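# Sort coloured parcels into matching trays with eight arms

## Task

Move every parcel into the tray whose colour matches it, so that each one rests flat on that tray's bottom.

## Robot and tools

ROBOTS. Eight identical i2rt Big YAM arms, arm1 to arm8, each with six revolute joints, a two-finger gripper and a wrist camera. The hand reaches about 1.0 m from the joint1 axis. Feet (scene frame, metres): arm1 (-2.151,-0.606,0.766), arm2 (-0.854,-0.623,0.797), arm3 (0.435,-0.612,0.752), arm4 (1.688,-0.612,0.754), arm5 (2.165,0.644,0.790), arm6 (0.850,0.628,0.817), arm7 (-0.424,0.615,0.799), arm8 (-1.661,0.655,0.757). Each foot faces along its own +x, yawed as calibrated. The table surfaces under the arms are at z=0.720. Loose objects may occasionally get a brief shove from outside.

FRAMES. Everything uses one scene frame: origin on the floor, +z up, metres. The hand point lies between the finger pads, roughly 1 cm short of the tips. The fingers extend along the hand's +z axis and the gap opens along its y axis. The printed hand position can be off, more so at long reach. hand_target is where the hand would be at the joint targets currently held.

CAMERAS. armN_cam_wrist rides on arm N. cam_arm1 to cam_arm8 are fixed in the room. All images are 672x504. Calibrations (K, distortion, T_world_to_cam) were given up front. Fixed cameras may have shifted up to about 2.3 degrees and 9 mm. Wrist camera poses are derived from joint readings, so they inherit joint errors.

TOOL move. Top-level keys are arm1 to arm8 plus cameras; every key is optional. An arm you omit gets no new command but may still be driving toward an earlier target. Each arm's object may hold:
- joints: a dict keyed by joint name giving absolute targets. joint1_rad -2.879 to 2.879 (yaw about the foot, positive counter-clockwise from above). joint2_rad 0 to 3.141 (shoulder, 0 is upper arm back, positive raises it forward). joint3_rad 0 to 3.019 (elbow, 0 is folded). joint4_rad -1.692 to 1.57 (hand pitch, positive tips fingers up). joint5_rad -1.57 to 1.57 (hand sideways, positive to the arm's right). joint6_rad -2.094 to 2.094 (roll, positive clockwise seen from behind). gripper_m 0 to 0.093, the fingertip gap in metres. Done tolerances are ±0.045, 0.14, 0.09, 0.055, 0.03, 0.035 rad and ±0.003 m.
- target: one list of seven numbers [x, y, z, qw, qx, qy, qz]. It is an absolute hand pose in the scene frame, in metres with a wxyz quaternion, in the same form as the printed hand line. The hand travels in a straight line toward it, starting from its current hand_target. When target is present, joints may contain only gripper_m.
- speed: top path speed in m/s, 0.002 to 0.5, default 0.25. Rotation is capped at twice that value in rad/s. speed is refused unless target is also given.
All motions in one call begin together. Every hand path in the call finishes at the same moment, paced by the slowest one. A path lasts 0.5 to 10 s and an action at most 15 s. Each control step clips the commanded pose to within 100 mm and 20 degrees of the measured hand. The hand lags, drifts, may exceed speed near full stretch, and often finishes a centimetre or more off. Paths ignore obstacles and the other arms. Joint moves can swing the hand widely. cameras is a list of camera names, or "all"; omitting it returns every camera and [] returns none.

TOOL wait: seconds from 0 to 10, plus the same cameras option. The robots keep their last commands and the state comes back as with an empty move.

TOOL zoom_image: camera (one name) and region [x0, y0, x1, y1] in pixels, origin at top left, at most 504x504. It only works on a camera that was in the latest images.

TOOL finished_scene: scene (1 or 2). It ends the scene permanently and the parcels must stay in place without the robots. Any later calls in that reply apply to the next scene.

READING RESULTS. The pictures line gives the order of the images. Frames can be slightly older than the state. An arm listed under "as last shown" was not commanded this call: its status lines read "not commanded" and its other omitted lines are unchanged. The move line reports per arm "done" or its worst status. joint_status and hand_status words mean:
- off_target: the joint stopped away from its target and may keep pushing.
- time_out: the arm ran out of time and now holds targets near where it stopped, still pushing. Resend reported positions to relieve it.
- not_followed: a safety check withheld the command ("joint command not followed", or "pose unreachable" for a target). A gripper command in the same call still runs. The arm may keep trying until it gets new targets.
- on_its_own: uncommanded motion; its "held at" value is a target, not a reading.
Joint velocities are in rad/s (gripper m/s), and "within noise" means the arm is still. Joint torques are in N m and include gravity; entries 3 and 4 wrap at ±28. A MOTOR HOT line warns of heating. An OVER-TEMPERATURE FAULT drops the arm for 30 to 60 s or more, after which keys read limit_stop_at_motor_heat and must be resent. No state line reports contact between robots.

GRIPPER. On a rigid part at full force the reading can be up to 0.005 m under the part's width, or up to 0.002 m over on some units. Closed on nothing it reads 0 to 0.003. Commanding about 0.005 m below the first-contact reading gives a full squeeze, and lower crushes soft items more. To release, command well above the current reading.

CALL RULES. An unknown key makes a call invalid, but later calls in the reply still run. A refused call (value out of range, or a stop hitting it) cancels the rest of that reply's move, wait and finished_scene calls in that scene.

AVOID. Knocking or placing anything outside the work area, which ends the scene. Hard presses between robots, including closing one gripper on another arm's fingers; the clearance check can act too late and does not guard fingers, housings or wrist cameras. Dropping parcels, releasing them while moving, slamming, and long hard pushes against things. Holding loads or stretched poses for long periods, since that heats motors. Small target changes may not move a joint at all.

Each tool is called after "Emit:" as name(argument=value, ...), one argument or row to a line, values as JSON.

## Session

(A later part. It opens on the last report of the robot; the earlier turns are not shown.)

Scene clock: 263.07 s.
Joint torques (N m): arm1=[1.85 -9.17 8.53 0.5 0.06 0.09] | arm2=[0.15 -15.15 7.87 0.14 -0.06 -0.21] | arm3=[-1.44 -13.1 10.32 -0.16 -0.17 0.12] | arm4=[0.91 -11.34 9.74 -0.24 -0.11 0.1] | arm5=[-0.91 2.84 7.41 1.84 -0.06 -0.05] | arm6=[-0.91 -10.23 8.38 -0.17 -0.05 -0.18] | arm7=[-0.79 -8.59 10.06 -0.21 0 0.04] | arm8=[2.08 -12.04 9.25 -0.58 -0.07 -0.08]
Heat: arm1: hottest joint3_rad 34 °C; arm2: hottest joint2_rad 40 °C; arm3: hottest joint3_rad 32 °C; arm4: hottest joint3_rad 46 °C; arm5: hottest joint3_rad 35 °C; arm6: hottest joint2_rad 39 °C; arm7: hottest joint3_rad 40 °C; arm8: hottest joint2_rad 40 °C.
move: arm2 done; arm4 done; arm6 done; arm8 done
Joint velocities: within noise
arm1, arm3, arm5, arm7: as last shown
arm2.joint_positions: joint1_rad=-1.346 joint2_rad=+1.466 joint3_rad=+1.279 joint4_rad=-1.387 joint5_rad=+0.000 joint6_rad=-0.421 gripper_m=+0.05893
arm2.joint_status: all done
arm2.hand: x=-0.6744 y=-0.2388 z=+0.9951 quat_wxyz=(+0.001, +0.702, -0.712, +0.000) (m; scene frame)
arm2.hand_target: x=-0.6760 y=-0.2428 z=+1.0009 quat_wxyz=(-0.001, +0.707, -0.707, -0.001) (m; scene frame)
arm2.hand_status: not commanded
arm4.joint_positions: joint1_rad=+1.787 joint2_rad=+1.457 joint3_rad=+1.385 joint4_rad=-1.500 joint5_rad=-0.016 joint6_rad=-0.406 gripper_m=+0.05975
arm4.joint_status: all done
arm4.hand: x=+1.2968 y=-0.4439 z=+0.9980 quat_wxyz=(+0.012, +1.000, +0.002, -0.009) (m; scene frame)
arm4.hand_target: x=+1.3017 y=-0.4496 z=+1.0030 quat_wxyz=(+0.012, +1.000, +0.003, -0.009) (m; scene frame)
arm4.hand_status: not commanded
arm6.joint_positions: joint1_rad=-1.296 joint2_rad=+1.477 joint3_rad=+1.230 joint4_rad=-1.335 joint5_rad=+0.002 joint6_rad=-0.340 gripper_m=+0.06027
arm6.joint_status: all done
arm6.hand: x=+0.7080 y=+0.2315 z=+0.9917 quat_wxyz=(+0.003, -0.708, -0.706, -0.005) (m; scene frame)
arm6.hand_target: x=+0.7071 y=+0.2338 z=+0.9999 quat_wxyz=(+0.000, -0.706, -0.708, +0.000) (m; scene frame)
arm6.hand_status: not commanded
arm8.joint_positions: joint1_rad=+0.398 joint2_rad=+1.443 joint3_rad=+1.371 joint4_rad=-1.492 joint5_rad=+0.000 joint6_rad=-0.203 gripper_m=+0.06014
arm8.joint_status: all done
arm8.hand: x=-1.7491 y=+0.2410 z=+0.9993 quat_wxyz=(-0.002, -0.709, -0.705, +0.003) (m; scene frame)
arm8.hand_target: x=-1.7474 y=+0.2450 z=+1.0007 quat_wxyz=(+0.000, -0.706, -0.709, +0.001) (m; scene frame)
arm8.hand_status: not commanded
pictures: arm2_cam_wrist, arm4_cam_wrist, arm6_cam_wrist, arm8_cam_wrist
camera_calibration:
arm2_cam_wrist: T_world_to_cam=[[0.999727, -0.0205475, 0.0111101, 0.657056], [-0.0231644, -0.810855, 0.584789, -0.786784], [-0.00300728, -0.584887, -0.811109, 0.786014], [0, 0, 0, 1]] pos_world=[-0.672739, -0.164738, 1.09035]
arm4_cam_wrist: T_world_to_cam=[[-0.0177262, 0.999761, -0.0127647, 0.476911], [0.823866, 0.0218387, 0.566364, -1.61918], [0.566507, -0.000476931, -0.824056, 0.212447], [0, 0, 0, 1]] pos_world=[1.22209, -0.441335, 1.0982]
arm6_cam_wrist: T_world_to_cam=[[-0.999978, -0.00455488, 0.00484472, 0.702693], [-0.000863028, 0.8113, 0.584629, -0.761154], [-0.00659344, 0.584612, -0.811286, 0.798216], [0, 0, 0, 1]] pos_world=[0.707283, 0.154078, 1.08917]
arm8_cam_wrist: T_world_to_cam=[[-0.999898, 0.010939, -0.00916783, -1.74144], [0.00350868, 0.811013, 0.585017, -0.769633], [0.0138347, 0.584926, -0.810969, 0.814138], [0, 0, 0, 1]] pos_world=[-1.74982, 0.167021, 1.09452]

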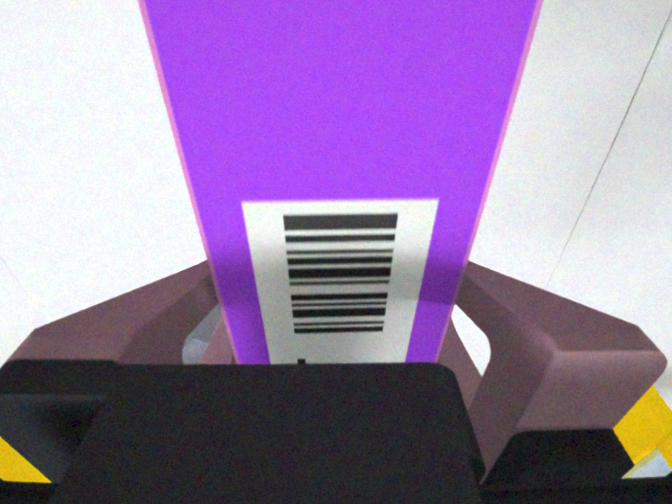

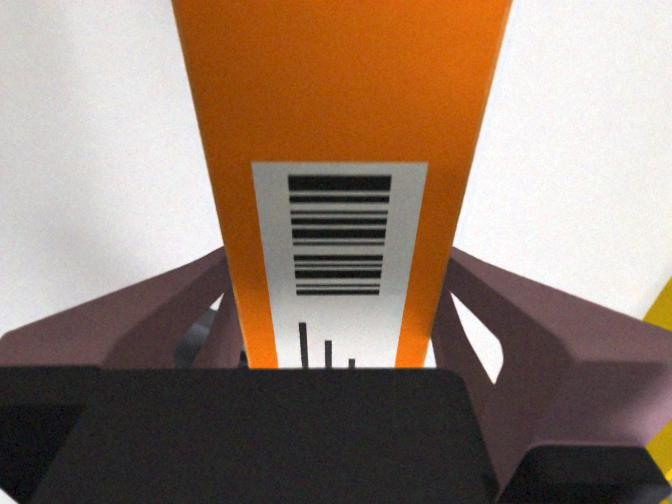

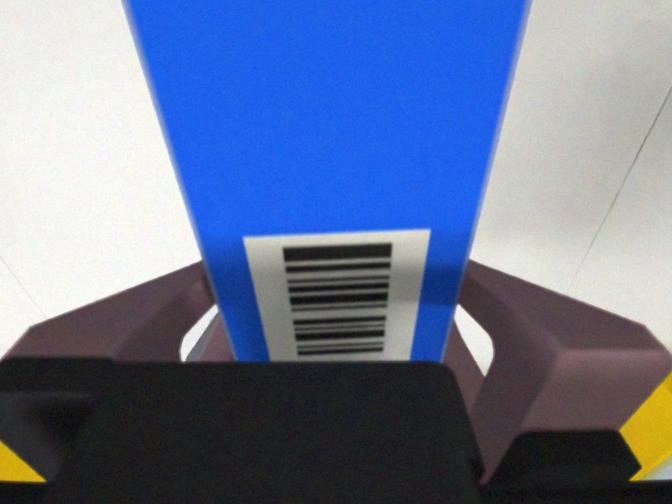

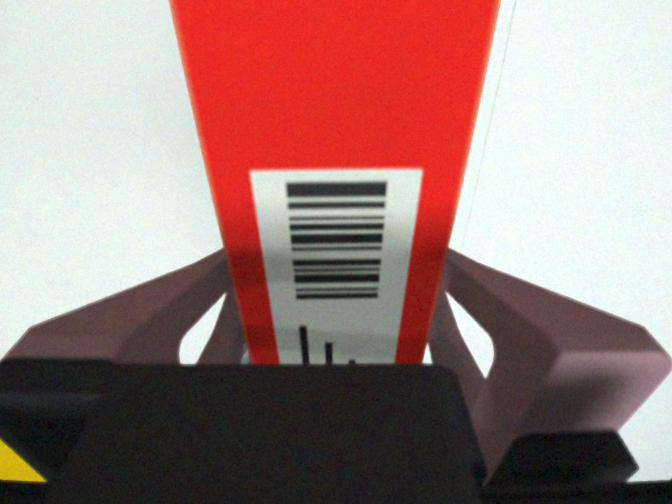

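Emit:
move(
  arm8={"target":[-1.80,-0.01,0.86,0,0.7071,0.7071,0],"speed":0.25},
  arm2={"target":[-0.56,0.01,0.86,0,-0.7071,0.7071,0],"speed":0.25},
  arm6={"target":[0.62,-0.01,0.86,0,0.7071,0.7071,0],"speed":0.25},
  arm4={"target":[1.05,-0.35,0.86,0,1,0,0],"speed":0.25},
  cameras=["cam_arm1","cam_arm3"],
)

Scene clock: 274.97 s.
Joint torques (N m): arm1=[1.79 -9 8.55 0.38 0.07 0.09] | arm2=[0.44 -25.64 12.04 0.08 -0.02 -0.19] | arm3=[-1.55 -13.22 10.36 -0.12 -0.2 0.12] | arm4=[1.79 -18.37 15.31 -0.23 -0.02 0.11] | arm5=[-1.03 3.31 7.36 1.89 -0.09 -0.03] | arm6=[-0.85 -17.03 12.52 -0.27 -0.06 -0.14] | arm7=[-0.97 -8.59 10.07 -0.21 0 0.03] | arm8=[2.02 -21.54 14.27 -0.59 -0.09 -0.04]
Heat: arm1: hottest joint3_rad 34 °C; arm2: hottest joint3_rad 38 °C; arm3: hottest joint3_rad 32 °C; arm4: hottest joint3_rad 46 °C; arm5: hottest joint3_rad 35 °C; arm6: hottest joint2_rad 38 °C; arm7: hottest joint3_rad 40 °C; arm8: hottest joint2_rad 38 °C.
move: arm2 off_target; arm4 off_target; arm6 off_target; arm8 off_target
Joint velocities: within noise
arm1, arm3, arm7: as last shown
arm2.joint_positions: joint1_rad=-1.346 joint2_rad=+2.275 joint3_rad=+2.059 joint4_rad=-1.389 joint5_rad=+0.000 joint6_rad=-0.422 gripper_m=+0.05893
arm2.joint_status: not commanded
arm2.hand: x=-0.5648 y=-0.0038 z=+0.8459 quat_wxyz=(+0.016, +0.702, -0.712, +0.005) (m; scene frame)
arm2.hand_target: x=-0.5605 y=+0.0092 z=+0.8601 quat_wxyz=(+0.000, +0.707, -0.707, +0.000) (m; scene frame)
arm2.hand_status: off_target (0.020 m and 2.1 deg from the pose sent, 0.305 m and 0.9 deg at the start)
arm4.joint_positions: joint1_rad=+1.791 joint2_rad=+2.219 joint3_rad=+2.079 joint4_rad=-1.466 joint5_rad=+0.011 joint6_rad=-0.392 gripper_m=+0.05975
arm4.joint_status: not commanded
arm4.hand: x=+1.0686 y=-0.3469 z=+0.8504 quat_wxyz=(+0.007, +1.000, -0.003, +0.013) (m; scene frame)
arm4.hand_target: x=+1.0509 y=-0.3506 z=+0.8601 quat_wxyz=(+0.000, +1.000, +0.000, -0.001) (m; scene frame)
arm4.hand_status: off_target (0.021 m and 1.7 deg from the pose sent, 0.298 m and 1.7 deg at the start)
arm5.joint_positions: joint1_rad=-0.422 joint2_rad=+0.625 joint3_rad=+1.427 joint4_rad=-1.371 joint5_rad=+0.120 joint6_rad=-0.097 gripper_m=+0.09396
arm5.joint_status: not commanded
arm5.hand: x=+2.0004 y=+0.7998 z=+1.3402 quat_wxyz=(-0.234, +0.830, -0.279, -0.422) (m; scene frame)
arm5.hand_target: x=+2.0022 y=+0.7982 z=+1.3527 quat_wxyz=(-0.238, +0.823, -0.277, -0.434) (m; scene frame)
arm5.hand_status: not commanded
arm6.joint_positions: joint1_rad=-1.296 joint2_rad=+2.225 joint3_rad=+1.916 joint4_rad=-1.300 joint5_rad=+0.002 joint6_rad=-0.341 gripper_m=+0.06027
arm6.joint_status: not commanded
arm6.hand: x=+0.6276 y=+0.0063 z=+0.8450 quat_wxyz=(+0.009, -0.708, -0.706, -0.017) (m; scene frame)
arm6.hand_target: x=+0.6203 y=-0.0089 z=+0.8603 quat_wxyz=(+0.000, -0.707, -0.707, +0.000) (m; scene frame)
arm6.hand_status: off_target (0.023 m and 2.2 deg from the pose sent, 0.289 m and 0.7 deg at the start)
arm8.joint_positions: joint1_rad=+0.398 joint2_rad=+2.185 joint3_rad=+2.023 joint4_rad=-1.434 joint5_rad=+0.000 joint6_rad=-0.203 gripper_m=+0.06014
arm8.joint_status: not commanded
arm8.hand: x=-1.7993 y=+0.0035 z=+0.8513 quat_wxyz=(+0.007, -0.709, -0.705, -0.010) (m; scene frame)
arm8.hand_target: x=-1.7999 y=-0.0094 z=+0.8602 quat_wxyz=(+0.000, -0.707, -0.707, +0.001) (m; scene frame)
arm8.hand_status: off_target (0.016 m and 1.4 deg from the pose sent, 0.291 m and 0.5 deg at the start)
pictures: cam_arm1, cam_arm3

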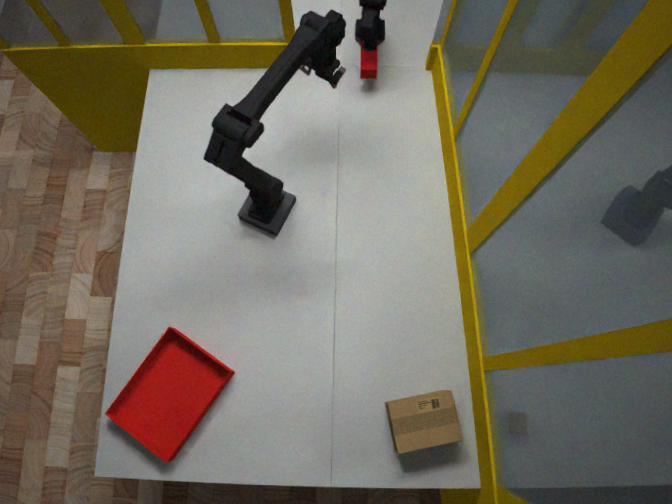

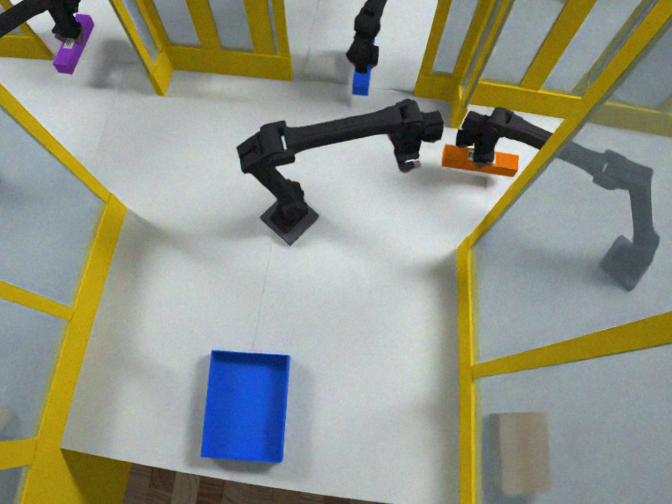

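Emit:
move(
  arm8={"target":[-1.80,-0.01,0.754,0,0.7071,0.7071,0],"speed":0.12},
  arm2={"target":[-0.56,0.01,0.757,0,-0.7071,0.7071,0],"speed":0.12},
  arm6={"target":[0.62,-0.01,0.764,0,0.7071,0.7071,0],"speed":0.12},
  arm4={"target":[1.05,-0.35,0.754,0,1,0,0],"speed":0.12},
  cameras=["arm2_cam_wrist","arm8_cam_wrist"],
)

Scene clock: 286.87 s.
Joint torques (N m): arm1=[1.96 -9.29 8.58 0.49 0.05 0.09] | arm2=[0.5 -26.64 7.82 0.8 0.01 -0.15] | arm3=[-1.38 -13.16 10.33 -0.13 -0.19 0.12] | arm4=[1.55 -19.19 9.94 0.72 -0.02 0.1] | arm5=[-0.21 2.9 7.42 1.74 -0.09 -0.05] | arm6=[-0.85 -17.85 8.06 0.5 -0.06 -0.13] | arm7=[-0.97 -8.53 10.06 -0.23 0.01 0.04] | arm8=[1.96 -22.18 9.26 0.2 -0.1 -0.08]
Heat: arm1: hottest joint3_rad 34 °C; arm2: hottest joint3_rad 40 °C; arm3: hottest joint3_rad 32 °C; arm4: hottest joint3_rad 46 °C; arm5: hottest joint3_rad 35 °C; arm6: hottest joint2_rad 38 °C; arm7: hottest joint3_rad 40 °C; arm8: hottest joint2_rad 37 °C.
move: arm2 done; arm4 off_target; arm6 done; arm8 done
Joint velocities: within noise
arm1.joint_positions: joint1_rad=+1.461 joint2_rad=+1.305 joint3_rad=+1.302 joint4_rad=-1.503 joint5_rad=+0.001 joint6_rad=-0.008 gripper_m=+0.09398
arm1.joint_status: not commanded
arm1.hand: x=-1.9555 y=-0.2716 z=+1.0304 quat_wxyz=(-0.027, +0.499, -0.866, -0.010) (m; scene frame)
arm1.hand_target: x=-1.9589 y=-0.2701 z=+1.0315 quat_wxyz=(-0.030, +0.500, -0.866, -0.012) (m; scene frame)
arm1.hand_status: not commanded
arm2.joint_positions: joint1_rad=-1.346 joint2_rad=+2.371 joint3_rad=+2.003 joint4_rad=-1.211 joint5_rad=+0.000 joint6_rad=-0.422 gripper_m=+0.05893
arm2.joint_status: not commanded
arm2.hand: x=-0.5599 y=+0.0069 z=+0.7600 quat_wxyz=(+0.004, +0.702, -0.712, +0.001) (m; scene frame)
arm2.hand_target: x=-0.5601 y=+0.0100 z=+0.7570 quat_wxyz=(+0.000, +0.707, -0.707, +0.000) (m; scene frame)
arm2.hand_status: done (0.004 m and 0.9 deg from the pose sent, 0.090 m and 2.1 deg at the start)
arm3.joint_positions: joint1_rad=-2.119 joint2_rad=+1.324 joint3_rad=+1.288 joint4_rad=-1.489 joint5_rad=+0.002 joint6_rad=-0.015 gripper_m=+0.09398
arm3.joint_status: not commanded
arm3.hand: x=+0.7900 y=-0.4586 z=+1.0096 quat_wxyz=(-0.026, +0.212, -0.977, -0.006) (m; scene frame)
arm3.hand_target: x=+0.7888 y=-0.4633 z=+1.0231 quat_wxyz=(-0.038, +0.199, -0.979, -0.009) (m; scene frame)
arm3.hand_status: not commanded
arm4.joint_positions: joint1_rad=+1.791 joint2_rad=+2.300 joint3_rad=+1.991 joint4_rad=-1.267 joint5_rad=+0.011 joint6_rad=-0.392 gripper_m=+0.05975
arm4.joint_status: not commanded
arm4.hand: x=+1.0551 y=-0.3424 z=+0.7641 quat_wxyz=(+0.001, +1.000, -0.003, -0.001) (m; scene frame)
arm4.hand_target: x=+1.0503 y=-0.3501 z=+0.7541 quat_wxyz=(+0.000, +1.000, +0.000, +0.000) (m; scene frame)
arm4.hand_status: off_target (0.014 m and 0.4 deg from the pose sent, 0.098 m and 1.7 deg at the start)
arm5: as last shown
arm6.joint_positions: joint1_rad=-1.296 joint2_rad=+2.333 joint3_rad=+1.888 joint4_rad=-1.139 joint5_rad=+0.002 joint6_rad=-0.341 gripper_m=+0.06027
arm6.joint_status: not commanded
arm6.hand: x=+0.6232 y=-0.0061 z=+0.7643 quat_wxyz=(+0.004, -0.708, -0.706, -0.006) (m; scene frame)
arm6.hand_target: x=+0.6200 y=-0.0098 z=+0.7639 quat_wxyz=(+0.000, -0.707, -0.707, +0.000) (m; scene frame)
arm6.hand_status: done (0.005 m and 0.8 deg from the pose sent, 0.083 m and 2.2 deg at the start)
arm7.joint_positions: joint1_rad=-1.164 joint2_rad=+1.301 joint3_rad=+1.302 joint4_rad=-1.488 joint5_rad=-0.001 joint6_rad=+0.007 gripper_m=+0.09396
arm7.joint_status: not commanded
arm7.hand: x=-0.5136 y=+0.2360 z=+1.0670 quat_wxyz=(-0.025, -0.786, -0.617, +0.031) (m; scene frame)
arm7.hand_target: x=-0.5152 y=+0.2398 z=+1.0665 quat_wxyz=(-0.021, -0.786, -0.617, +0.027) (m; scene frame)
arm7.hand_status: not commanded
arm8.joint_positions: joint1_rad=+0.398 joint2_rad=+2.268 joint3_rad=+1.931 joint4_rad=-1.233 joint5_rad=+0.000 joint6_rad=-0.203 gripper_m=+0.06014
arm8.joint_status: not commanded
arm8.hand: x=-1.8016 y=-0.0076 z=+0.7630 quat_wxyz=(+0.000, -0.709, -0.705, +0.000) (m; scene frame)
arm8.hand_target: x=-1.8000 y=-0.0098 z=+0.7542 quat_wxyz=(+0.000, -0.707, -0.707, +0.000) (m; scene frame)
arm8.hand_status: done (0.009 m and 0.3 deg from the pose sent, 0.098 m and 1.5 deg at the start)
pictures: arm2_cam_wrist, arm8_cam_wrist
camera_calibration:
arm2_cam_wrist: T_world_to_cam=[[0.999756, -0.0200969, 0.00920022, 0.551677], [-0.0216597, -0.807887, 0.588939, -0.449741], [-0.0044031, -0.588995, -0.808125, 0.736349], [0, 0, 0, 1]] pos_world=[-0.558042, 0.0814524, 0.854857]
arm8_cam_wrist: T_world_to_cam=[[-0.999885, 0.0110699, -0.0103995, -1.79238], [0.00279906, 0.807264, 0.590184, -0.43477], [0.0149285, 0.590086, -0.807202, 0.767813], [0, 0, 0, 1]] pos_world=[-1.80242, -0.0822602, 0.857734]

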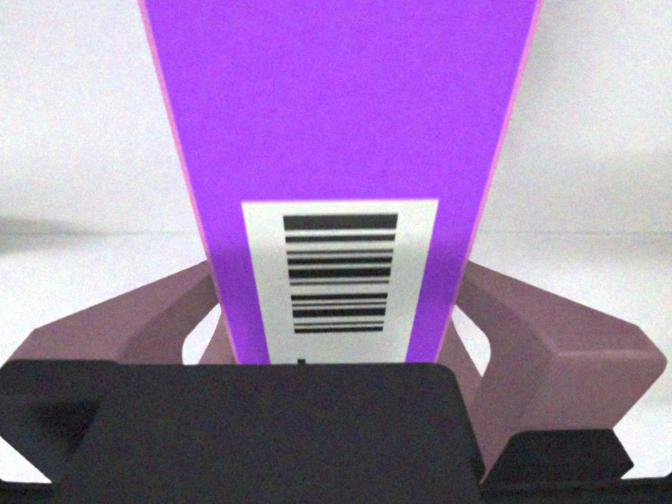

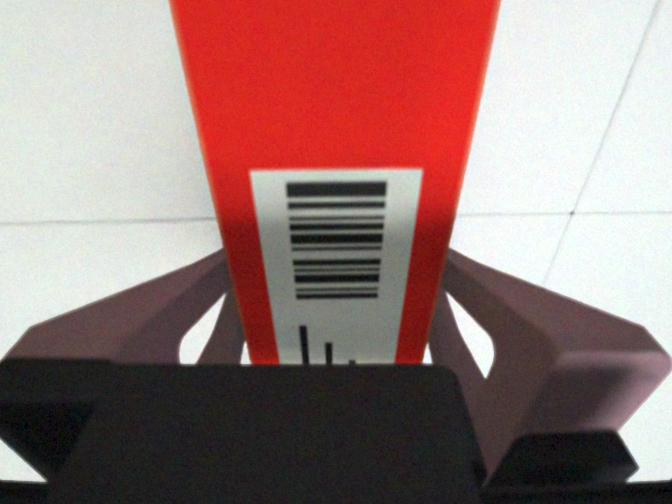

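Emit:
move(
  arm8={"joints":{"gripper_m":0.093}},
  arm2={"joints":{"gripper_m":0.093}},
  arm6={"joints":{"gripper_m":0.093}},
  arm4={"joints":{"gripper_m":0.093}},
  cameras=[],
)

Emit:
move(
  arm8={"target":[-1.80,-0.008,0.86,0,0.7071,0.7071,0]},
  arm2={"target":[-0.56,0.008,0.87,0,-0.7071,0.7071,0]},
  arm6={"target":[0.623,-0.008,0.87,0,0.7071,0.7071,0]},
  arm4={"target":[1.054,-0.344,0.86,0,1,0,0]},
  cameras=[],
)

Emit:
move(
  arm8={"target":[-1.748,0.243,1.0,0,0.7071,0.7071,0],"speed":0.3},
  arm2={"target":[-0.675,-0.24,1.0,0,-0.7071,0.7071,0],"speed":0.3},
  arm6={"target":[0.707,0.2325,1.0,0,0.7071,0.7071,0],"speed":0.3},
  arm4={"target":[1.30,-0.447,1.0,0,1,0,0],"speed":0.3},
  cameras=["arm8_cam_wrist","arm2_cam_wrist","arm6_cam_wrist","arm4_cam_wrist"],
)

Scene clock: 304.37 s.
Joint torques (N m): arm1=[1.96 -8.94 8.57 0.53 0.04 0.07] | arm2=[0.44 -26.34 7.86 0.85 -0.03 -0.19] | arm3=[-1.38 -13.22 10.29 -0.14 -0.19 0.12] | arm4=[1.61 -19.19 9.94 0.72 -0.02 0.1] | arm5=[-1.2 3.31 7.31 1.74 -0.12 -0.01] | arm6=[-0.85 -17.85 8.05 0.5 -0.05 -0.14] | arm7=[-0.79 -8.41 10.03 -0.2 0 0.02] | arm8=[2.2 -22.07 9.36 0.27 -0.1 -0.04]
Heat: arm1: hottest joint3_rad 34 °C; arm2: hottest joint2_rad 40 °C; arm3: hottest joint3_rad 32 °C; arm4: hottest joint3_rad 46 °C; arm5: hottest joint3_rad 35 °C; arm6: hottest joint2_rad 39 °C; arm7: hottest joint3_rad 40 °C; arm8: hottest joint2_rad 37 °C.
move: arm2 done; arm4 done; arm6 done; arm8 done
Joint velocities: within noise
arm1, arm3, arm5, arm7: as last shown
arm2.joint_positions: joint1_rad=-1.346 joint2_rad=+2.371 joint3_rad=+2.003 joint4_rad=-1.210 joint5_rad=+0.000 joint6_rad=-0.422 gripper_m=+0.09286
arm2.joint_status: all done
arm2.hand: x=-0.5598 y=+0.0070 z=+0.7600 quat_wxyz=(+0.003, +0.702, -0.712, +0.001) (m; scene frame)
arm2.hand_target: x=-0.5601 y=+0.0100 z=+0.7570 quat_wxyz=(+0.000, +0.707, -0.707, +0.000) (m; scene frame)
arm2.hand_status: not commanded
arm4.joint_positions: joint1_rad=+1.791 joint2_rad=+2.300 joint3_rad=+1.991 joint4_rad=-1.267 joint5_rad=+0.011 joint6_rad=-0.392 gripper_m=+0.09283
arm4.joint_status: all done
arm4.hand: x=+1.0551 y=-0.3424 z=+0.7641 quat_wxyz=(+0.001, +1.000, -0.003, -0.001) (m; scene frame)
arm4.hand_target: x=+1.0503 y=-0.3501 z=+0.7541 quat_wxyz=(+0.000, +1.000, +0.000, +0.000) (m; scene frame)
arm4.hand_status: not commanded
arm6.joint_positions: joint1_rad=-1.296 joint2_rad=+2.333 joint3_rad=+1.888 joint4_rad=-1.139 joint5_rad=+0.001 joint6_rad=-0.341 gripper_m=+0.09281
arm6.joint_status: all done
arm6.hand: x=+0.6232 y=-0.0062 z=+0.7643 quat_wxyz=(+0.003, -0.708, -0.706, -0.006) (m; scene frame)
arm6.hand_target: x=+0.6200 y=-0.0099 z=+0.7639 quat_wxyz=(+0.000, -0.707, -0.707, +0.000) (m; scene frame)
arm6.hand_status: not commanded
arm8.joint_positions: joint1_rad=+0.398 joint2_rad=+2.268 joint3_rad=+1.931 joint4_rad=-1.233 joint5_rad=+0.000 joint6_rad=-0.203 gripper_m=+0.09286
arm8.joint_status: all done
arm8.hand: x=-1.8016 y=-0.0076 z=+0.7630 quat_wxyz=(+0.000, -0.709, -0.705, +0.000) (m; scene frame)
arm8.hand_target: x=-1.8000 y=-0.0098 z=+0.7542 quat_wxyz=(+0.000, -0.707, -0.707, +0.000) (m; scene frame)
arm8.hand_status: not commanded
pictures: none
No camera images: "cameras" was empty.

Scene clock: 305.77 s.
Joint torques (N m): arm1=[1.96 -8.76 8.58 0.49 0.07 0.06] | arm2=[0.32 -25.23 11.43 0.1 -0.02 -0.2] | arm3=[-1.44 -13.16 10.36 -0.16 -0.19 0.11] | arm4=[0.85 -19.49 14.61 -0.4 -0.02 0.03] | arm5=[-0.5 3.66 7.46 1.83 -0.1 -0.03] | arm6=[-0.62 -18.73 11.81 -0.25 -0.05 -0.11] | arm7=[-0.85 -8.59 10.09 -0.21 -0.01 0.05] | arm8=[2.02 -22.48 13.57 -0.62 -0.08 -0.06]
Heat: arm1: hottest joint3_rad 34 °C; arm2: hottest joint2_rad 40 °C; arm3: hottest joint3_rad 32 °C; arm4: hottest joint3_rad 46 °C; arm5: hottest joint3_rad 35 °C; arm6: hottest joint2_rad 39 °C; arm7: hottest joint3_rad 40 °C; arm8: hottest joint2_rad 37 °C.
move: arm2 off_target; arm4 off_target; arm6 off_target; arm8 off_target
Joint velocities: within noise
arm1, arm3, arm5, arm7: as last shown
arm2.joint_positions: joint1_rad=-1.346 joint2_rad=+2.262 joint3_rad=+2.075 joint4_rad=-1.408 joint5_rad=+0.000 joint6_rad=-0.422 gripper_m=+0.09292
arm2.joint_status: not commanded
arm2.hand: x=-0.5641 y=-0.0023 z=+0.8605 quat_wxyz=(+0.010, +0.702, -0.712, +0.004) (m; scene frame)
arm2.hand_target: x=-0.5603 y=+0.0076 z=+0.8700 quat_wxyz=(-0.001, +0.707, -0.707, +0.000) (m; scene frame)
arm2.hand_status: off_target (0.015 m and 1.5 deg from the pose sent, 0.110 m and 0.9 deg at the start)
arm4.joint_positions: joint1_rad=+1.791 joint2_rad=+2.229 joint3_rad=+2.080 joint4_rad=-1.465 joint5_rad=+0.011 joint6_rad=-0.392 gripper_m=+0.09290
arm4.joint_status: not commanded
arm4.hand: x=+1.0682 y=-0.3467 z=+0.8443 quat_wxyz=(+0.008, +1.000, -0.003, +0.016) (m; scene frame)
arm4.hand_target: x=+1.0548 y=-0.3445 z=+0.8603 quat_wxyz=(+0.000, +1.000, +0.000, -0.001) (m; scene frame)
arm4.hand_status: off_target (0.021 m and 2.1 deg from the pose sent, 0.096 m and 0.5 deg at the start)
arm6.joint_positions: joint1_rad=-1.296 joint2_rad=+2.231 joint3_rad=+1.922 joint4_rad=-1.315 joint5_rad=+0.001 joint6_rad=-0.341 gripper_m=+0.09288
arm6.joint_status: not commanded
arm6.hand: x=+0.6284 y=+0.0082 z=+0.8436 quat_wxyz=(+0.012, -0.708, -0.706, -0.023) (m; scene frame)
arm6.hand_target: x=+0.6234 y=-0.0069 z=+0.8704 quat_wxyz=(+0.000, -0.707, -0.707, +0.000) (m; scene frame)
arm6.hand_status: off_target (0.031 m and 3.0 deg from the pose sent, 0.106 m and 0.8 deg at the start)
arm8.joint_positions: joint1_rad=+0.398 joint2_rad=+2.194 joint3_rad=+2.018 joint4_rad=-1.430 joint5_rad=+0.000 joint6_rad=-0.203 gripper_m=+0.09292
arm8.joint_status: not commanded
arm8.hand: x=-1.7991 y=+0.0043 z=+0.8439 quat_wxyz=(+0.009, -0.709, -0.705, -0.014) (m; scene frame)
arm8.hand_target: x=-1.7998 y=-0.0073 z=+0.8602 quat_wxyz=(+0.000, -0.707, -0.707, +0.000) (m; scene frame)
arm8.hand_status: off_target (0.020 m and 2.0 deg from the pose sent, 0.097 m and 0.3 deg at the start)
pictures: none
No camera images: "cameras" was empty.

Scene clock: 307.70 s.
Joint torques (N m): arm1=[1.9 -8.94 8.66 0.51 0.08 0.09] | arm2=[0.26 -13.57 7.84 0.12 -0.03 -0.2] | arm3=[-1.49 -13.1 10.33 -0.14 -0.18 0.11] | arm4=[1.2 -9.93 9.68 -0.17 -0.02 0.08] | arm5=[-0.97 3.55 7.39 1.7 -0.11 -0.02] | arm6=[-0.91 -9.93 8.31 -0.16 -0.05 -0.15] | arm7=[-0.73 -8.53 10.02 -0.18 -0.01 0.04] | arm8=[2.02 -11.69 9.21 -0.54 -0.11 -0.07]
Heat: arm1: hottest joint3_rad 34 °C; arm2: hottest joint2_rad 40 °C; arm3: hottest joint3_rad 32 °C; arm4: hottest joint3_rad 46 °C; arm5: hottest joint3_rad 35 °C; arm6: hottest joint2_rad 39 °C; arm7: hottest joint3_rad 40 °C; arm8: hottest joint2_rad 37 °C.
move: arm2 done; arm4 done; arm6 done; arm8 done
Joint velocities: within noise
arm1, arm3, arm5, arm7: as last shown
arm2.joint_positions: joint1_rad=-1.346 joint2_rad=+1.458 joint3_rad=+1.288 joint4_rad=-1.386 joint5_rad=+0.000 joint6_rad=-0.422 gripper_m=+0.09292
arm2.joint_status: not commanded
arm2.hand: x=-0.6732 y=-0.2366 z=+1.0015 quat_wxyz=(-0.007, +0.702, -0.712, -0.003) (m; scene frame)
arm2.hand_target: x=-0.6750 y=-0.2399 z=+1.0000 quat_wxyz=(+0.000, +0.707, -0.707, +0.000) (m; scene frame)
arm2.hand_status: done (0.004 m and 1.2 deg from the pose sent, 0.297 m and 1.5 deg at the start)
arm4.joint_positions: joint1_rad=+1.791 joint2_rad=+1.449 joint3_rad=+1.391 joint4_rad=-1.501 joint5_rad=+0.011 joint6_rad=-0.392 gripper_m=+0.09290
arm4.joint_status: not commanded
arm4.hand: x=+1.2977 y=-0.4410 z=+1.0031 quat_wxyz=(-0.002, +1.000, -0.004, -0.009) (m; scene frame)
arm4.hand_target: x=+1.3000 y=-0.4470 z=+1.0001 quat_wxyz=(+0.000, +1.000, +0.000, +0.000) (m; scene frame)
arm4.hand_status: done (0.007 m and 1.1 deg from the pose sent, 0.297 m and 2.1 deg at the start)
arm6.joint_positions: joint1_rad=-1.296 joint2_rad=+1.477 joint3_rad=+1.235 joint4_rad=-1.335 joint5_rad=+0.001 joint6_rad=-0.341 gripper_m=+0.09288
arm6.joint_status: not commanded
arm6.hand: x=+0.7075 y=+0.2299 z=+0.9939 quat_wxyz=(+0.002, -0.708, -0.706, -0.002) (m; scene frame)
arm6.hand_target: x=+0.7070 y=+0.2325 z=+1.0000 quat_wxyz=(+0.000, -0.707, -0.707, +0.000) (m; scene frame)
arm6.hand_status: done (0.007 m and 0.4 deg from the pose sent, 0.285 m and 3.0 deg at the start)
arm8.joint_positions: joint1_rad=+0.398 joint2_rad=+1.445 joint3_rad=+1.377 joint4_rad=-1.492 joint5_rad=+0.000 joint6_rad=-0.203 gripper_m=+0.09292
arm8.joint_status: not commanded
arm8.hand: x=-1.7495 y=+0.2393 z=+1.0009 quat_wxyz=(-0.003, -0.709, -0.705, +0.005) (m; scene frame)
arm8.hand_target: x=-1.7480 y=+0.2430 z=+0.9999 quat_wxyz=(+0.000, -0.707, -0.707, +0.000) (m; scene frame)
arm8.hand_status: done (0.004 m and 0.7 deg from the pose sent, 0.290 m and 2.0 deg at the start)
pictures: arm2_cam_wrist, arm4_cam_wrist, arm6_cam_wrist, arm8_cam_wrist
camera_calibration:
arm2_cam_wrist: T_world_to_cam=[[0.999622, -0.0203863, 0.0184616, 0.648456], [-0.0272822, -0.819942, 0.571796, -0.780601], [0.0034807, -0.572083, -0.820188, 0.809012], [0, 0, 0, 1]] pos_world=[-0.672323, -0.164007, 1.09791]
arm4_cam_wrist: T_world_to_cam=[[-0.0065738, 0.999838, 0.016762, 0.430054], [0.823831, -0.00408602, 0.566821, -1.63467], [0.566798, 0.0175352, -0.82367, 0.223222], [0, 0, 0, 1]] pos_world=[1.223, -0.440578, 1.10322]
arm6_cam_wrist: T_world_to_cam=[[-0.999969, -0.00490736, 0.00607667, 0.70118], [-0.000472257, 0.814549, 0.580095, -0.75769], [-0.00779647, 0.580074, -0.814526, 0.805991], [0, 0, 0, 1]] pos_world=[0.707084, 0.153082, 1.09177]
arm8_cam_wrist: T_world_to_cam=[[-0.999906, 0.0109087, -0.00835203, -1.74251], [0.00401501, 0.813393, 0.581701, -0.765548], [0.0131391, 0.581613, -0.81336, 0.818397], [0, 0, 0, 1]] pos_world=[-1.75002, 0.16571, 1.09642]

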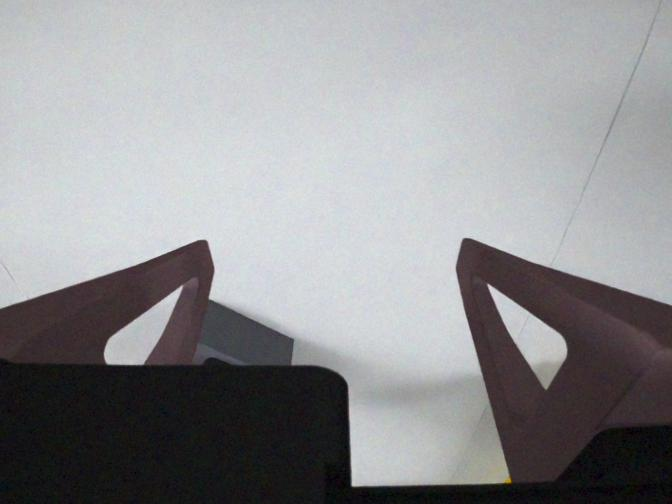

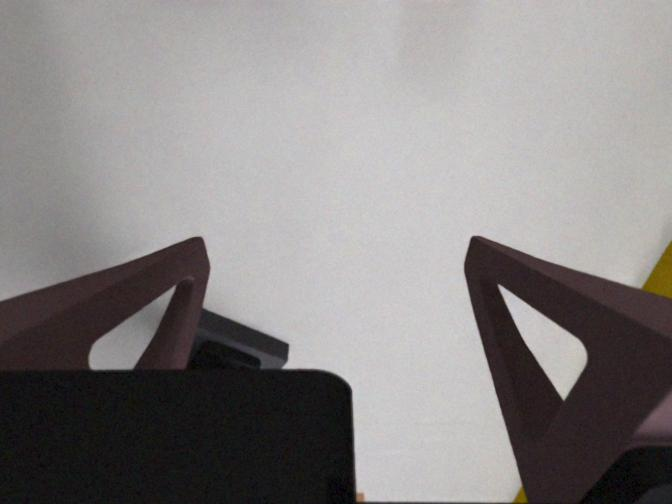

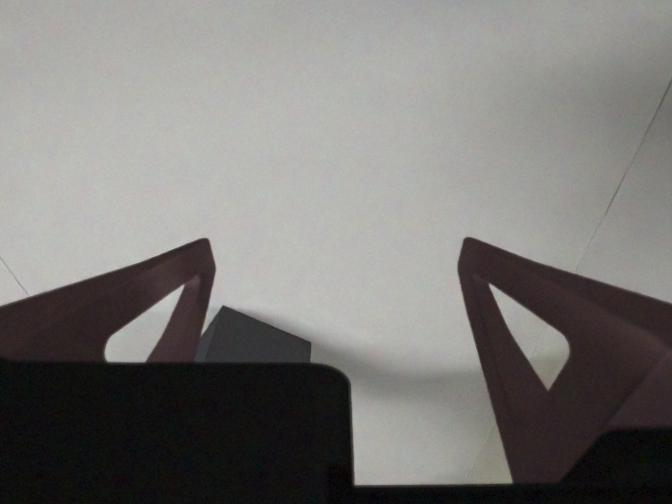

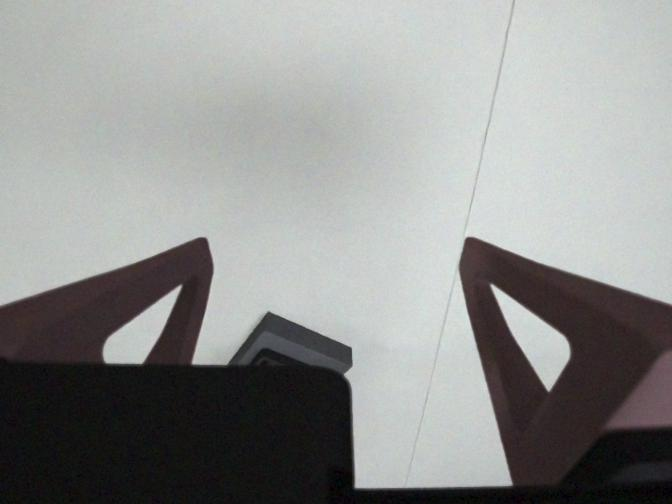

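Emit:
move(
  arm1={"target":[-1.796,0.002,0.885,0,-0.7071,0.7071,0],"speed":0.25},
  arm7={"target":[-0.562,-0.005,0.885,0,0.7071,0.7071,0],"speed":0.25},
  arm3={"target":[0.627,0.006,0.885,0,-0.7071,0.7071,0],"speed":0.25},
  cameras=["arm1_cam_wrist","arm7_cam_wrist","arm3_cam_wrist"],
)

Scene clock: 334.20 s.
Joint torques (N m): arm1=[1.03 -20.13 12.44 -0.14 -0.08 -0.08] | arm2=[0.32 -13.57 7.84 0.18 -0.03 -0.2] | arm3=[-0.38 -21.83 14.01 -0.47 -0.26 -0.21] | arm4=[1.26 -9.93 9.68 -0.17 -0.02 0.08] | arm5=[-0.67 3.14 7.34 1.77 -0.09 -0.04] | arm6=[-0.97 -9.93 8.29 -0.18 -0.05 -0.15] | arm7=[0.44 -15.85 14.74 -0.25 -0.08 0.03] | arm8=[1.96 -11.93 9.16 -0.5 -0.09 -0.07]
Heat: arm1: hottest joint3_rad 35 °C; arm2: hottest joint2_rad 36 °C; arm3: hottest joint3_rad 32 °C; arm4: hottest joint3_rad 45 °C; arm5: hottest joint3_rad 35 °C; arm6: hottest joint2_rad 36 °C; arm7: hottest joint3_rad 41 °C; arm8: hottest joint2_rad 36 °C.
move: arm1 off_target; arm3 off_target; arm7 off_target
Joint velocities: within noise
arm1.joint_positions: joint1_rad=+1.461 joint2_rad=+2.250 joint3_rad=+2.211 joint4_rad=-1.538 joint5_rad=-0.005 joint6_rad=-0.523 gripper_m=+0.09398
arm1.joint_status: not commanded
arm1.hand: x=-1.7997 y=-0.0082 z=+0.8828 quat_wxyz=(+0.006, +0.703, -0.711, +0.003) (m; scene frame)
arm1.hand_target: x=-1.7964 y=+0.0016 z=+0.8851 quat_wxyz=(-0.001, +0.707, -0.707, +0.000) (m; scene frame)
arm1.hand_status: off_target (0.011 m and 1.0 deg from the pose sent, 0.348 m and 30.3 deg at the start)
arm2, arm4, arm5, arm6, arm8: as last shown
arm2.joint_positions: joint1_rad=-1.346 joint2_rad=+1.458 joint3_rad=+1.288 joint4_rad=-1.387 joint5_rad=+0.000 joint6_rad=-0.422 gripper_m=+0.09292
arm2.hand: x=-0.6734 y=-0.2369 z=+1.0015 quat_wxyz=(-0.007, +0.702, -0.712, -0.003) (m; scene frame)
arm3.joint_positions: joint1_rad=-1.265 joint2_rad=+2.083 joint3_rad=+1.905 joint4_rad=-1.434 joint5_rad=+0.000 joint6_rad=-0.285 gripper_m=+0.09398
arm3.joint_status: not commanded
arm3.hand: x=+0.6250 y=-0.0094 z=+0.8702 quat_wxyz=(+0.014, +0.700, -0.714, +0.009) (m; scene frame)
arm3.hand_target: x=+0.6267 y=+0.0051 z=+0.8852 quat_wxyz=(-0.001, +0.707, -0.707, +0.000) (m; scene frame)
arm3.hand_status: off_target (0.021 m and 2.3 deg from the pose sent, 0.508 m and 65.6 deg at the start)
arm6.joint_positions: joint1_rad=-1.296 joint2_rad=+1.477 joint3_rad=+1.235 joint4_rad=-1.336 joint5_rad=+0.001 joint6_rad=-0.341 gripper_m=+0.09288
arm6.hand: x=+0.7076 y=+0.2300 z=+0.9939 quat_wxyz=(+0.002, -0.708, -0.706, -0.002) (m; scene frame)
arm7.joint_positions: joint1_rad=-1.160 joint2_rad=+2.056 joint3_rad=+1.757 joint4_rad=-1.304 joint5_rad=-0.001 joint6_rad=-0.210 gripper_m=+0.09396
arm7.joint_status: not commanded
arm7.hand: x=-0.5634 y=+0.0151 z=+0.8730 quat_wxyz=(+0.009, -0.713, -0.701, -0.015) (m; scene frame)
arm7.hand_target: x=-0.5617 y=-0.0039 z=+0.8852 quat_wxyz=(+0.000, -0.707, -0.707, +0.000) (m; scene frame)
arm7.hand_status: off_target (0.023 m and 2.2 deg from the pose sent, 0.306 m and 14.5 deg at the start)
pictures: arm1_cam_wrist, arm3_cam_wrist, arm7_cam_wrist
camera_calibration:
arm1_cam_wrist: T_world_to_cam=[[0.999611, -0.0265184, -0.00862915, 1.8075], [-0.0164709, -0.811119, 0.58465, -0.547749], [-0.0225032, -0.58428, -0.81124, 0.797409], [0, 0, 0, 1]] pos_world=[-1.79787, 0.0695524, 0.982728]
arm3_cam_wrist: T_world_to_cam=[[0.999682, -0.0249786, 0.00346088, -0.629231], [-0.0219201, -0.7929, 0.608958, -0.517758], [-0.0124668, -0.60884, -0.793195, 0.816289], [0, 0, 0, 1]] pos_world=[0.627859, 0.0707417, 0.964947]
arm7_cam_wrist: T_world_to_cam=[[-0.999981, 0.00237181, 0.00566563, -0.571535], [0.00528922, 0.801456, 0.598031, -0.524907], [-0.00312233, 0.59805, -0.801453, 0.810161], [0, 0, 0, 1]] pos_world=[-0.566218, -0.0624717, 0.966454]

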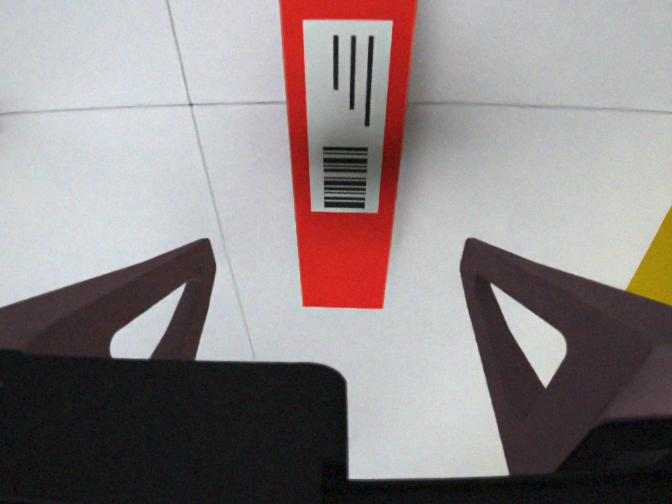

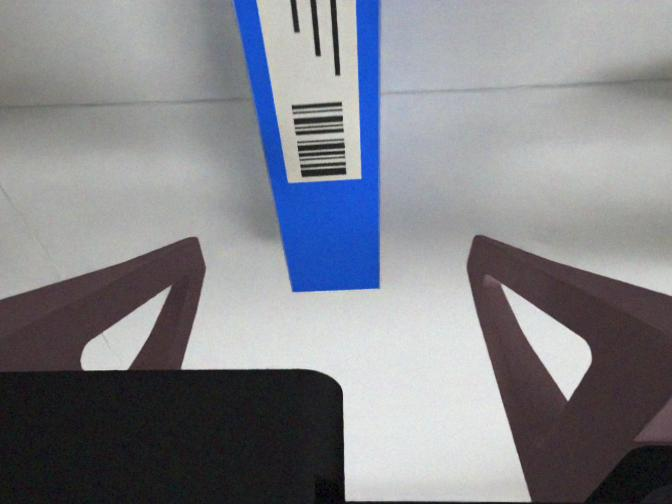

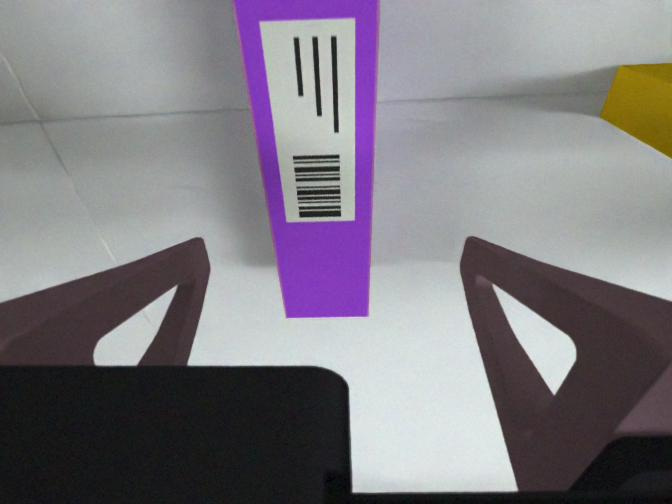

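Emit:
move(
  arm1={"target":[-1.791,0.019,0.755,0,-0.7071,0.7071,0],"speed":0.15},
  arm7={"target":[-0.555,-0.016,0.760,0,0.7071,0.7071,0],"speed":0.15},
  arm3={"target":[0.625,0.026,0.760,0,-0.7071,0.7071,0],"speed":0.15},
  cameras=["arm1_cam_wrist","arm7_cam_wrist","arm3_cam_wrist"],
)

Emit:
move(
  arm1={"joints":{"gripper_m":0.04}},
  arm7={"joints":{"gripper_m":0.04}},
  arm3={"joints":{"gripper_m":0.04}},
  cameras=[],
)

Scene clock: 365.77 s.
Joint torques (N m): arm1=[1.96 -21.19 8.8 0.62 -0.07 -0.03] | arm2=[0.26 -13.57 7.86 0.17 -0.03 -0.2] | arm3=[0.5 -23.65 9.2 0.58 -0.22 -0.09] | arm4=[1.26 -9.93 9.68 -0.17 -0.02 0.09] | arm5=[-0.79 3.02 7.46 1.84 -0.09 -0.04] | arm6=[-0.97 -9.93 8.31 -0.16 -0.05 -0.15] | arm7=[0.5 -17.38 8.38 0.55 -0.07 0.16] | arm8=[2.08 -11.58 9.2 -0.42 -0.09 -0.07]
Heat: arm1: hottest joint3_rad 38 °C; arm2: hottest joint2_rad 35 °C; arm3: hottest joint3_rad 35 °C; arm4: hottest joint3_rad 44 °C; arm5: hottest joint3_rad 35 °C; arm6: hottest joint2_rad 34 °C; arm7: hottest joint3_rad 45 °C; arm8: hottest joint2_rad 35 °C.
move: arm1 off_target; arm3 off_target; arm7 off_target
Joint velocities: within noise
arm1.joint_positions: joint1_rad=+1.461 joint2_rad=+2.391 joint3_rad=+2.157 joint4_rad=-1.330 joint5_rad=-0.005 joint6_rad=-0.523 gripper_m=+0.09398
arm1.joint_status: not commanded
arm1.hand: x=-1.7863 y=+0.0126 z=+0.7657 quat_wxyz=(+0.000, +0.703, -0.711, +0.001) (m; scene frame)
arm1.hand_target: x=-1.7912 y=+0.0189 z=+0.7553 quat_wxyz=(+0.000, +0.707, -0.707, +0.000) (m; scene frame)
arm1.hand_status: off_target (0.013 m and 0.6 deg from the pose sent, 0.131 m and 1.0 deg at the start)
arm2, arm4, arm5, arm6, arm8: as last shown
arm3.joint_positions: joint1_rad=-1.263 joint2_rad=+2.235 joint3_rad=+1.869 joint4_rad=-1.228 joint5_rad=-0.002 joint6_rad=-0.285 gripper_m=+0.09398
arm3.joint_status: not commanded
arm3.hand: x=+0.6324 y=+0.0179 z=+0.7607 quat_wxyz=(+0.006, +0.701, -0.713, +0.005) (m; scene frame)
arm3.hand_target: x=+0.6248 y=+0.0259 z=+0.7602 quat_wxyz=(+0.000, +0.707, -0.707, +0.000) (m; scene frame)
arm3.hand_status: off_target (0.011 m and 1.4 deg from the pose sent, 0.116 m and 2.3 deg at the start)
arm7.joint_positions: joint1_rad=-1.145 joint2_rad=+2.217 joint3_rad=+1.741 joint4_rad=-1.089 joint5_rad=-0.001 joint6_rad=-0.211 gripper_m=+0.09396
arm7.joint_status: not commanded
arm7.hand: x=-0.5610 y=-0.0155 z=+0.7689 quat_wxyz=(-0.001, -0.708, -0.706, +0.002) (m; scene frame)
arm7.hand_target: x=-0.5549 y=-0.0158 z=+0.7600 quat_wxyz=(+0.000, -0.707, -0.707, +0.000) (m; scene frame)
arm7.hand_status: off_target (0.011 m and 0.3 deg from the pose sent, 0.118 m and 2.2 deg at the start)
pictures: arm1_cam_wrist, arm3_cam_wrist, arm7_cam_wrist
camera_calibration:
arm1_cam_wrist: T_world_to_cam=[[0.999659, -0.025983, -0.00246841, 1.78894], [-0.0198256, -0.817451, 0.575658, -0.461206], [-0.0169751, -0.575413, -0.817687, 0.729649], [0, 0, 0, 1]] pos_world=[-1.78509, 0.0893185, 0.866537]
arm3_cam_wrist: T_world_to_cam=[[0.999718, -0.0226948, 0.0070007, -0.638292], [-0.0224093, -0.803733, 0.594568, -0.41786], [-0.00786688, -0.594557, -0.804015, 0.751286], [0, 0, 0, 1]] pos_world=[0.634658, 0.0963485, 0.85696]
arm7_cam_wrist: T_world_to_cam=[[-0.999823, -0.0122062, 0.014328, -0.575248], [-0.00192802, 0.823631, 0.567123, -0.418001], [-0.0187234, 0.566995, -0.823508, 0.752749], [0, 0, 0, 1]] pos_world=[-0.561858, -0.0895487, 0.865196]

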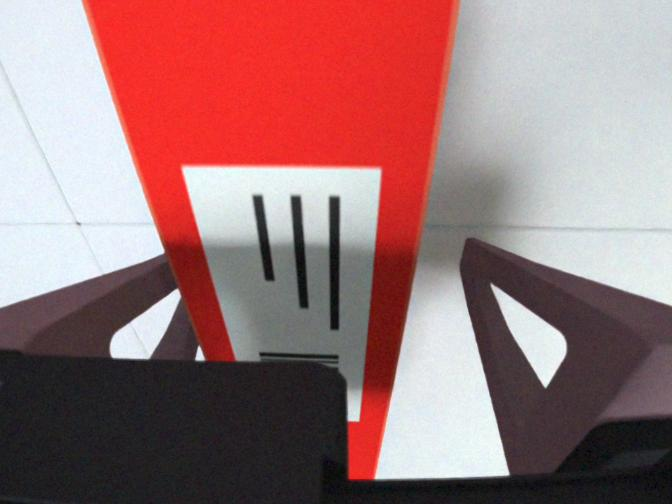

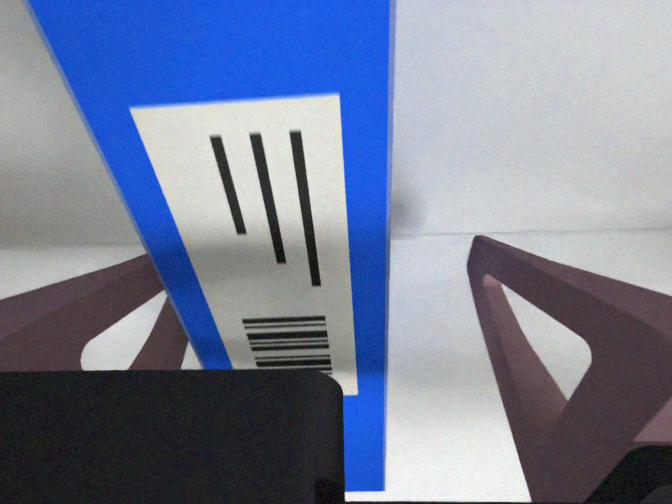

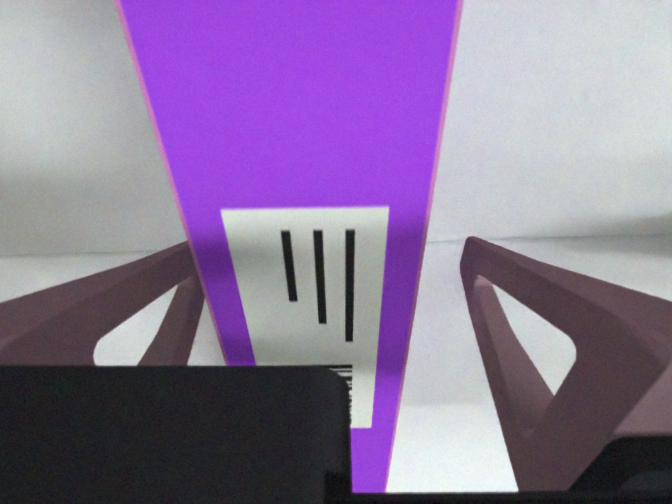

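Scene clock: 366.37 s.
Joint torques (N m): arm1=[1.73 -21.6 8.8 0.61 -0.02 -0.02] | arm2=[0.32 -13.57 7.86 0.17 -0.03 -0.2] | arm3=[0.44 -23.71 9.21 0.55 -0.22 -0.09] | arm4=[1.2 -9.93 9.69 -0.17 -0.02 0.08] | arm5=[-0.5 3.55 7.31 1.88 -0.08 -0.03] | arm6=[-0.91 -9.99 8.29 -0.16 -0.05 -0.15] | arm7=[0.44 -17.2 8.42 0.58 -0.08 0.18] | arm8=[2.08 -11.81 9.14 -0.5 -0.09 -0.06]
Heat: arm1: hottest joint3_rad 38 °C; arm2: hottest joint2_rad 35 °C; arm3: hottest joint3_rad 34 °C; arm4: hottest joint3_rad 44 °C; arm5: hottest joint3_rad 35 °C; arm6: hottest joint2_rad 34 °C; arm7: hottest joint3_rad 45 °C; arm8: hottest joint2_rad 35 °C.
move: arm1 off_target; arm3 off_target; arm7 off_target
Joint velocities: within noise
arm1.joint_positions: joint1_rad=+1.461 joint2_rad=+2.391 joint3_rad=+2.157 joint4_rad=-1.330 joint5_rad=-0.006 joint6_rad=-0.523 gripper_m=+0.05941
arm1.joint_status: gripper_m off_target (ended at +0.05944, target +0.04000)
arm1.hand: x=-1.7864 y=+0.0127 z=+0.7657 quat_wxyz=(+0.000, +0.703, -0.711, +0.001) (m; scene frame)
arm1.hand_target: x=-1.7912 y=+0.0188 z=+0.7553 quat_wxyz=(+0.000, +0.707, -0.707, +0.000) (m; scene frame)
arm1.hand_status: not commanded
arm2, arm4, arm5, arm6, arm8: as last shown
arm3.joint_positions: joint1_rad=-1.263 joint2_rad=+2.235 joint3_rad=+1.869 joint4_rad=-1.227 joint5_rad=-0.002 joint6_rad=-0.286 gripper_m=+0.05943
arm3.joint_status: gripper_m off_target (ended at +0.05946, target +0.04000)
arm3.hand: x=+0.6325 y=+0.0181 z=+0.7607 quat_wxyz=(+0.006, +0.701, -0.713, +0.004) (m; scene frame)
arm3.hand_target: x=+0.6248 y=+0.0259 z=+0.7602 quat_wxyz=(+0.000, +0.707, -0.707, +0.000) (m; scene frame)
arm3.hand_status: not commanded
arm7.joint_positions: joint1_rad=-1.145 joint2_rad=+2.217 joint3_rad=+1.741 joint4_rad=-1.089 joint5_rad=-0.001 joint6_rad=-0.211 gripper_m=+0.06068
arm7.joint_status: gripper_m off_target (ended at +0.06071, target +0.04000)
arm7.hand: x=-0.5610 y=-0.0155 z=+0.7689 quat_wxyz=(-0.001, -0.708, -0.706, +0.002) (m; scene frame)
arm7.hand_target: x=-0.5549 y=-0.0158 z=+0.7600 quat_wxyz=(+0.000, -0.707, -0.707, +0.000) (m; scene frame)
arm7.hand_status: not commanded
pictures: none
No camera images: "cameras" was empty.


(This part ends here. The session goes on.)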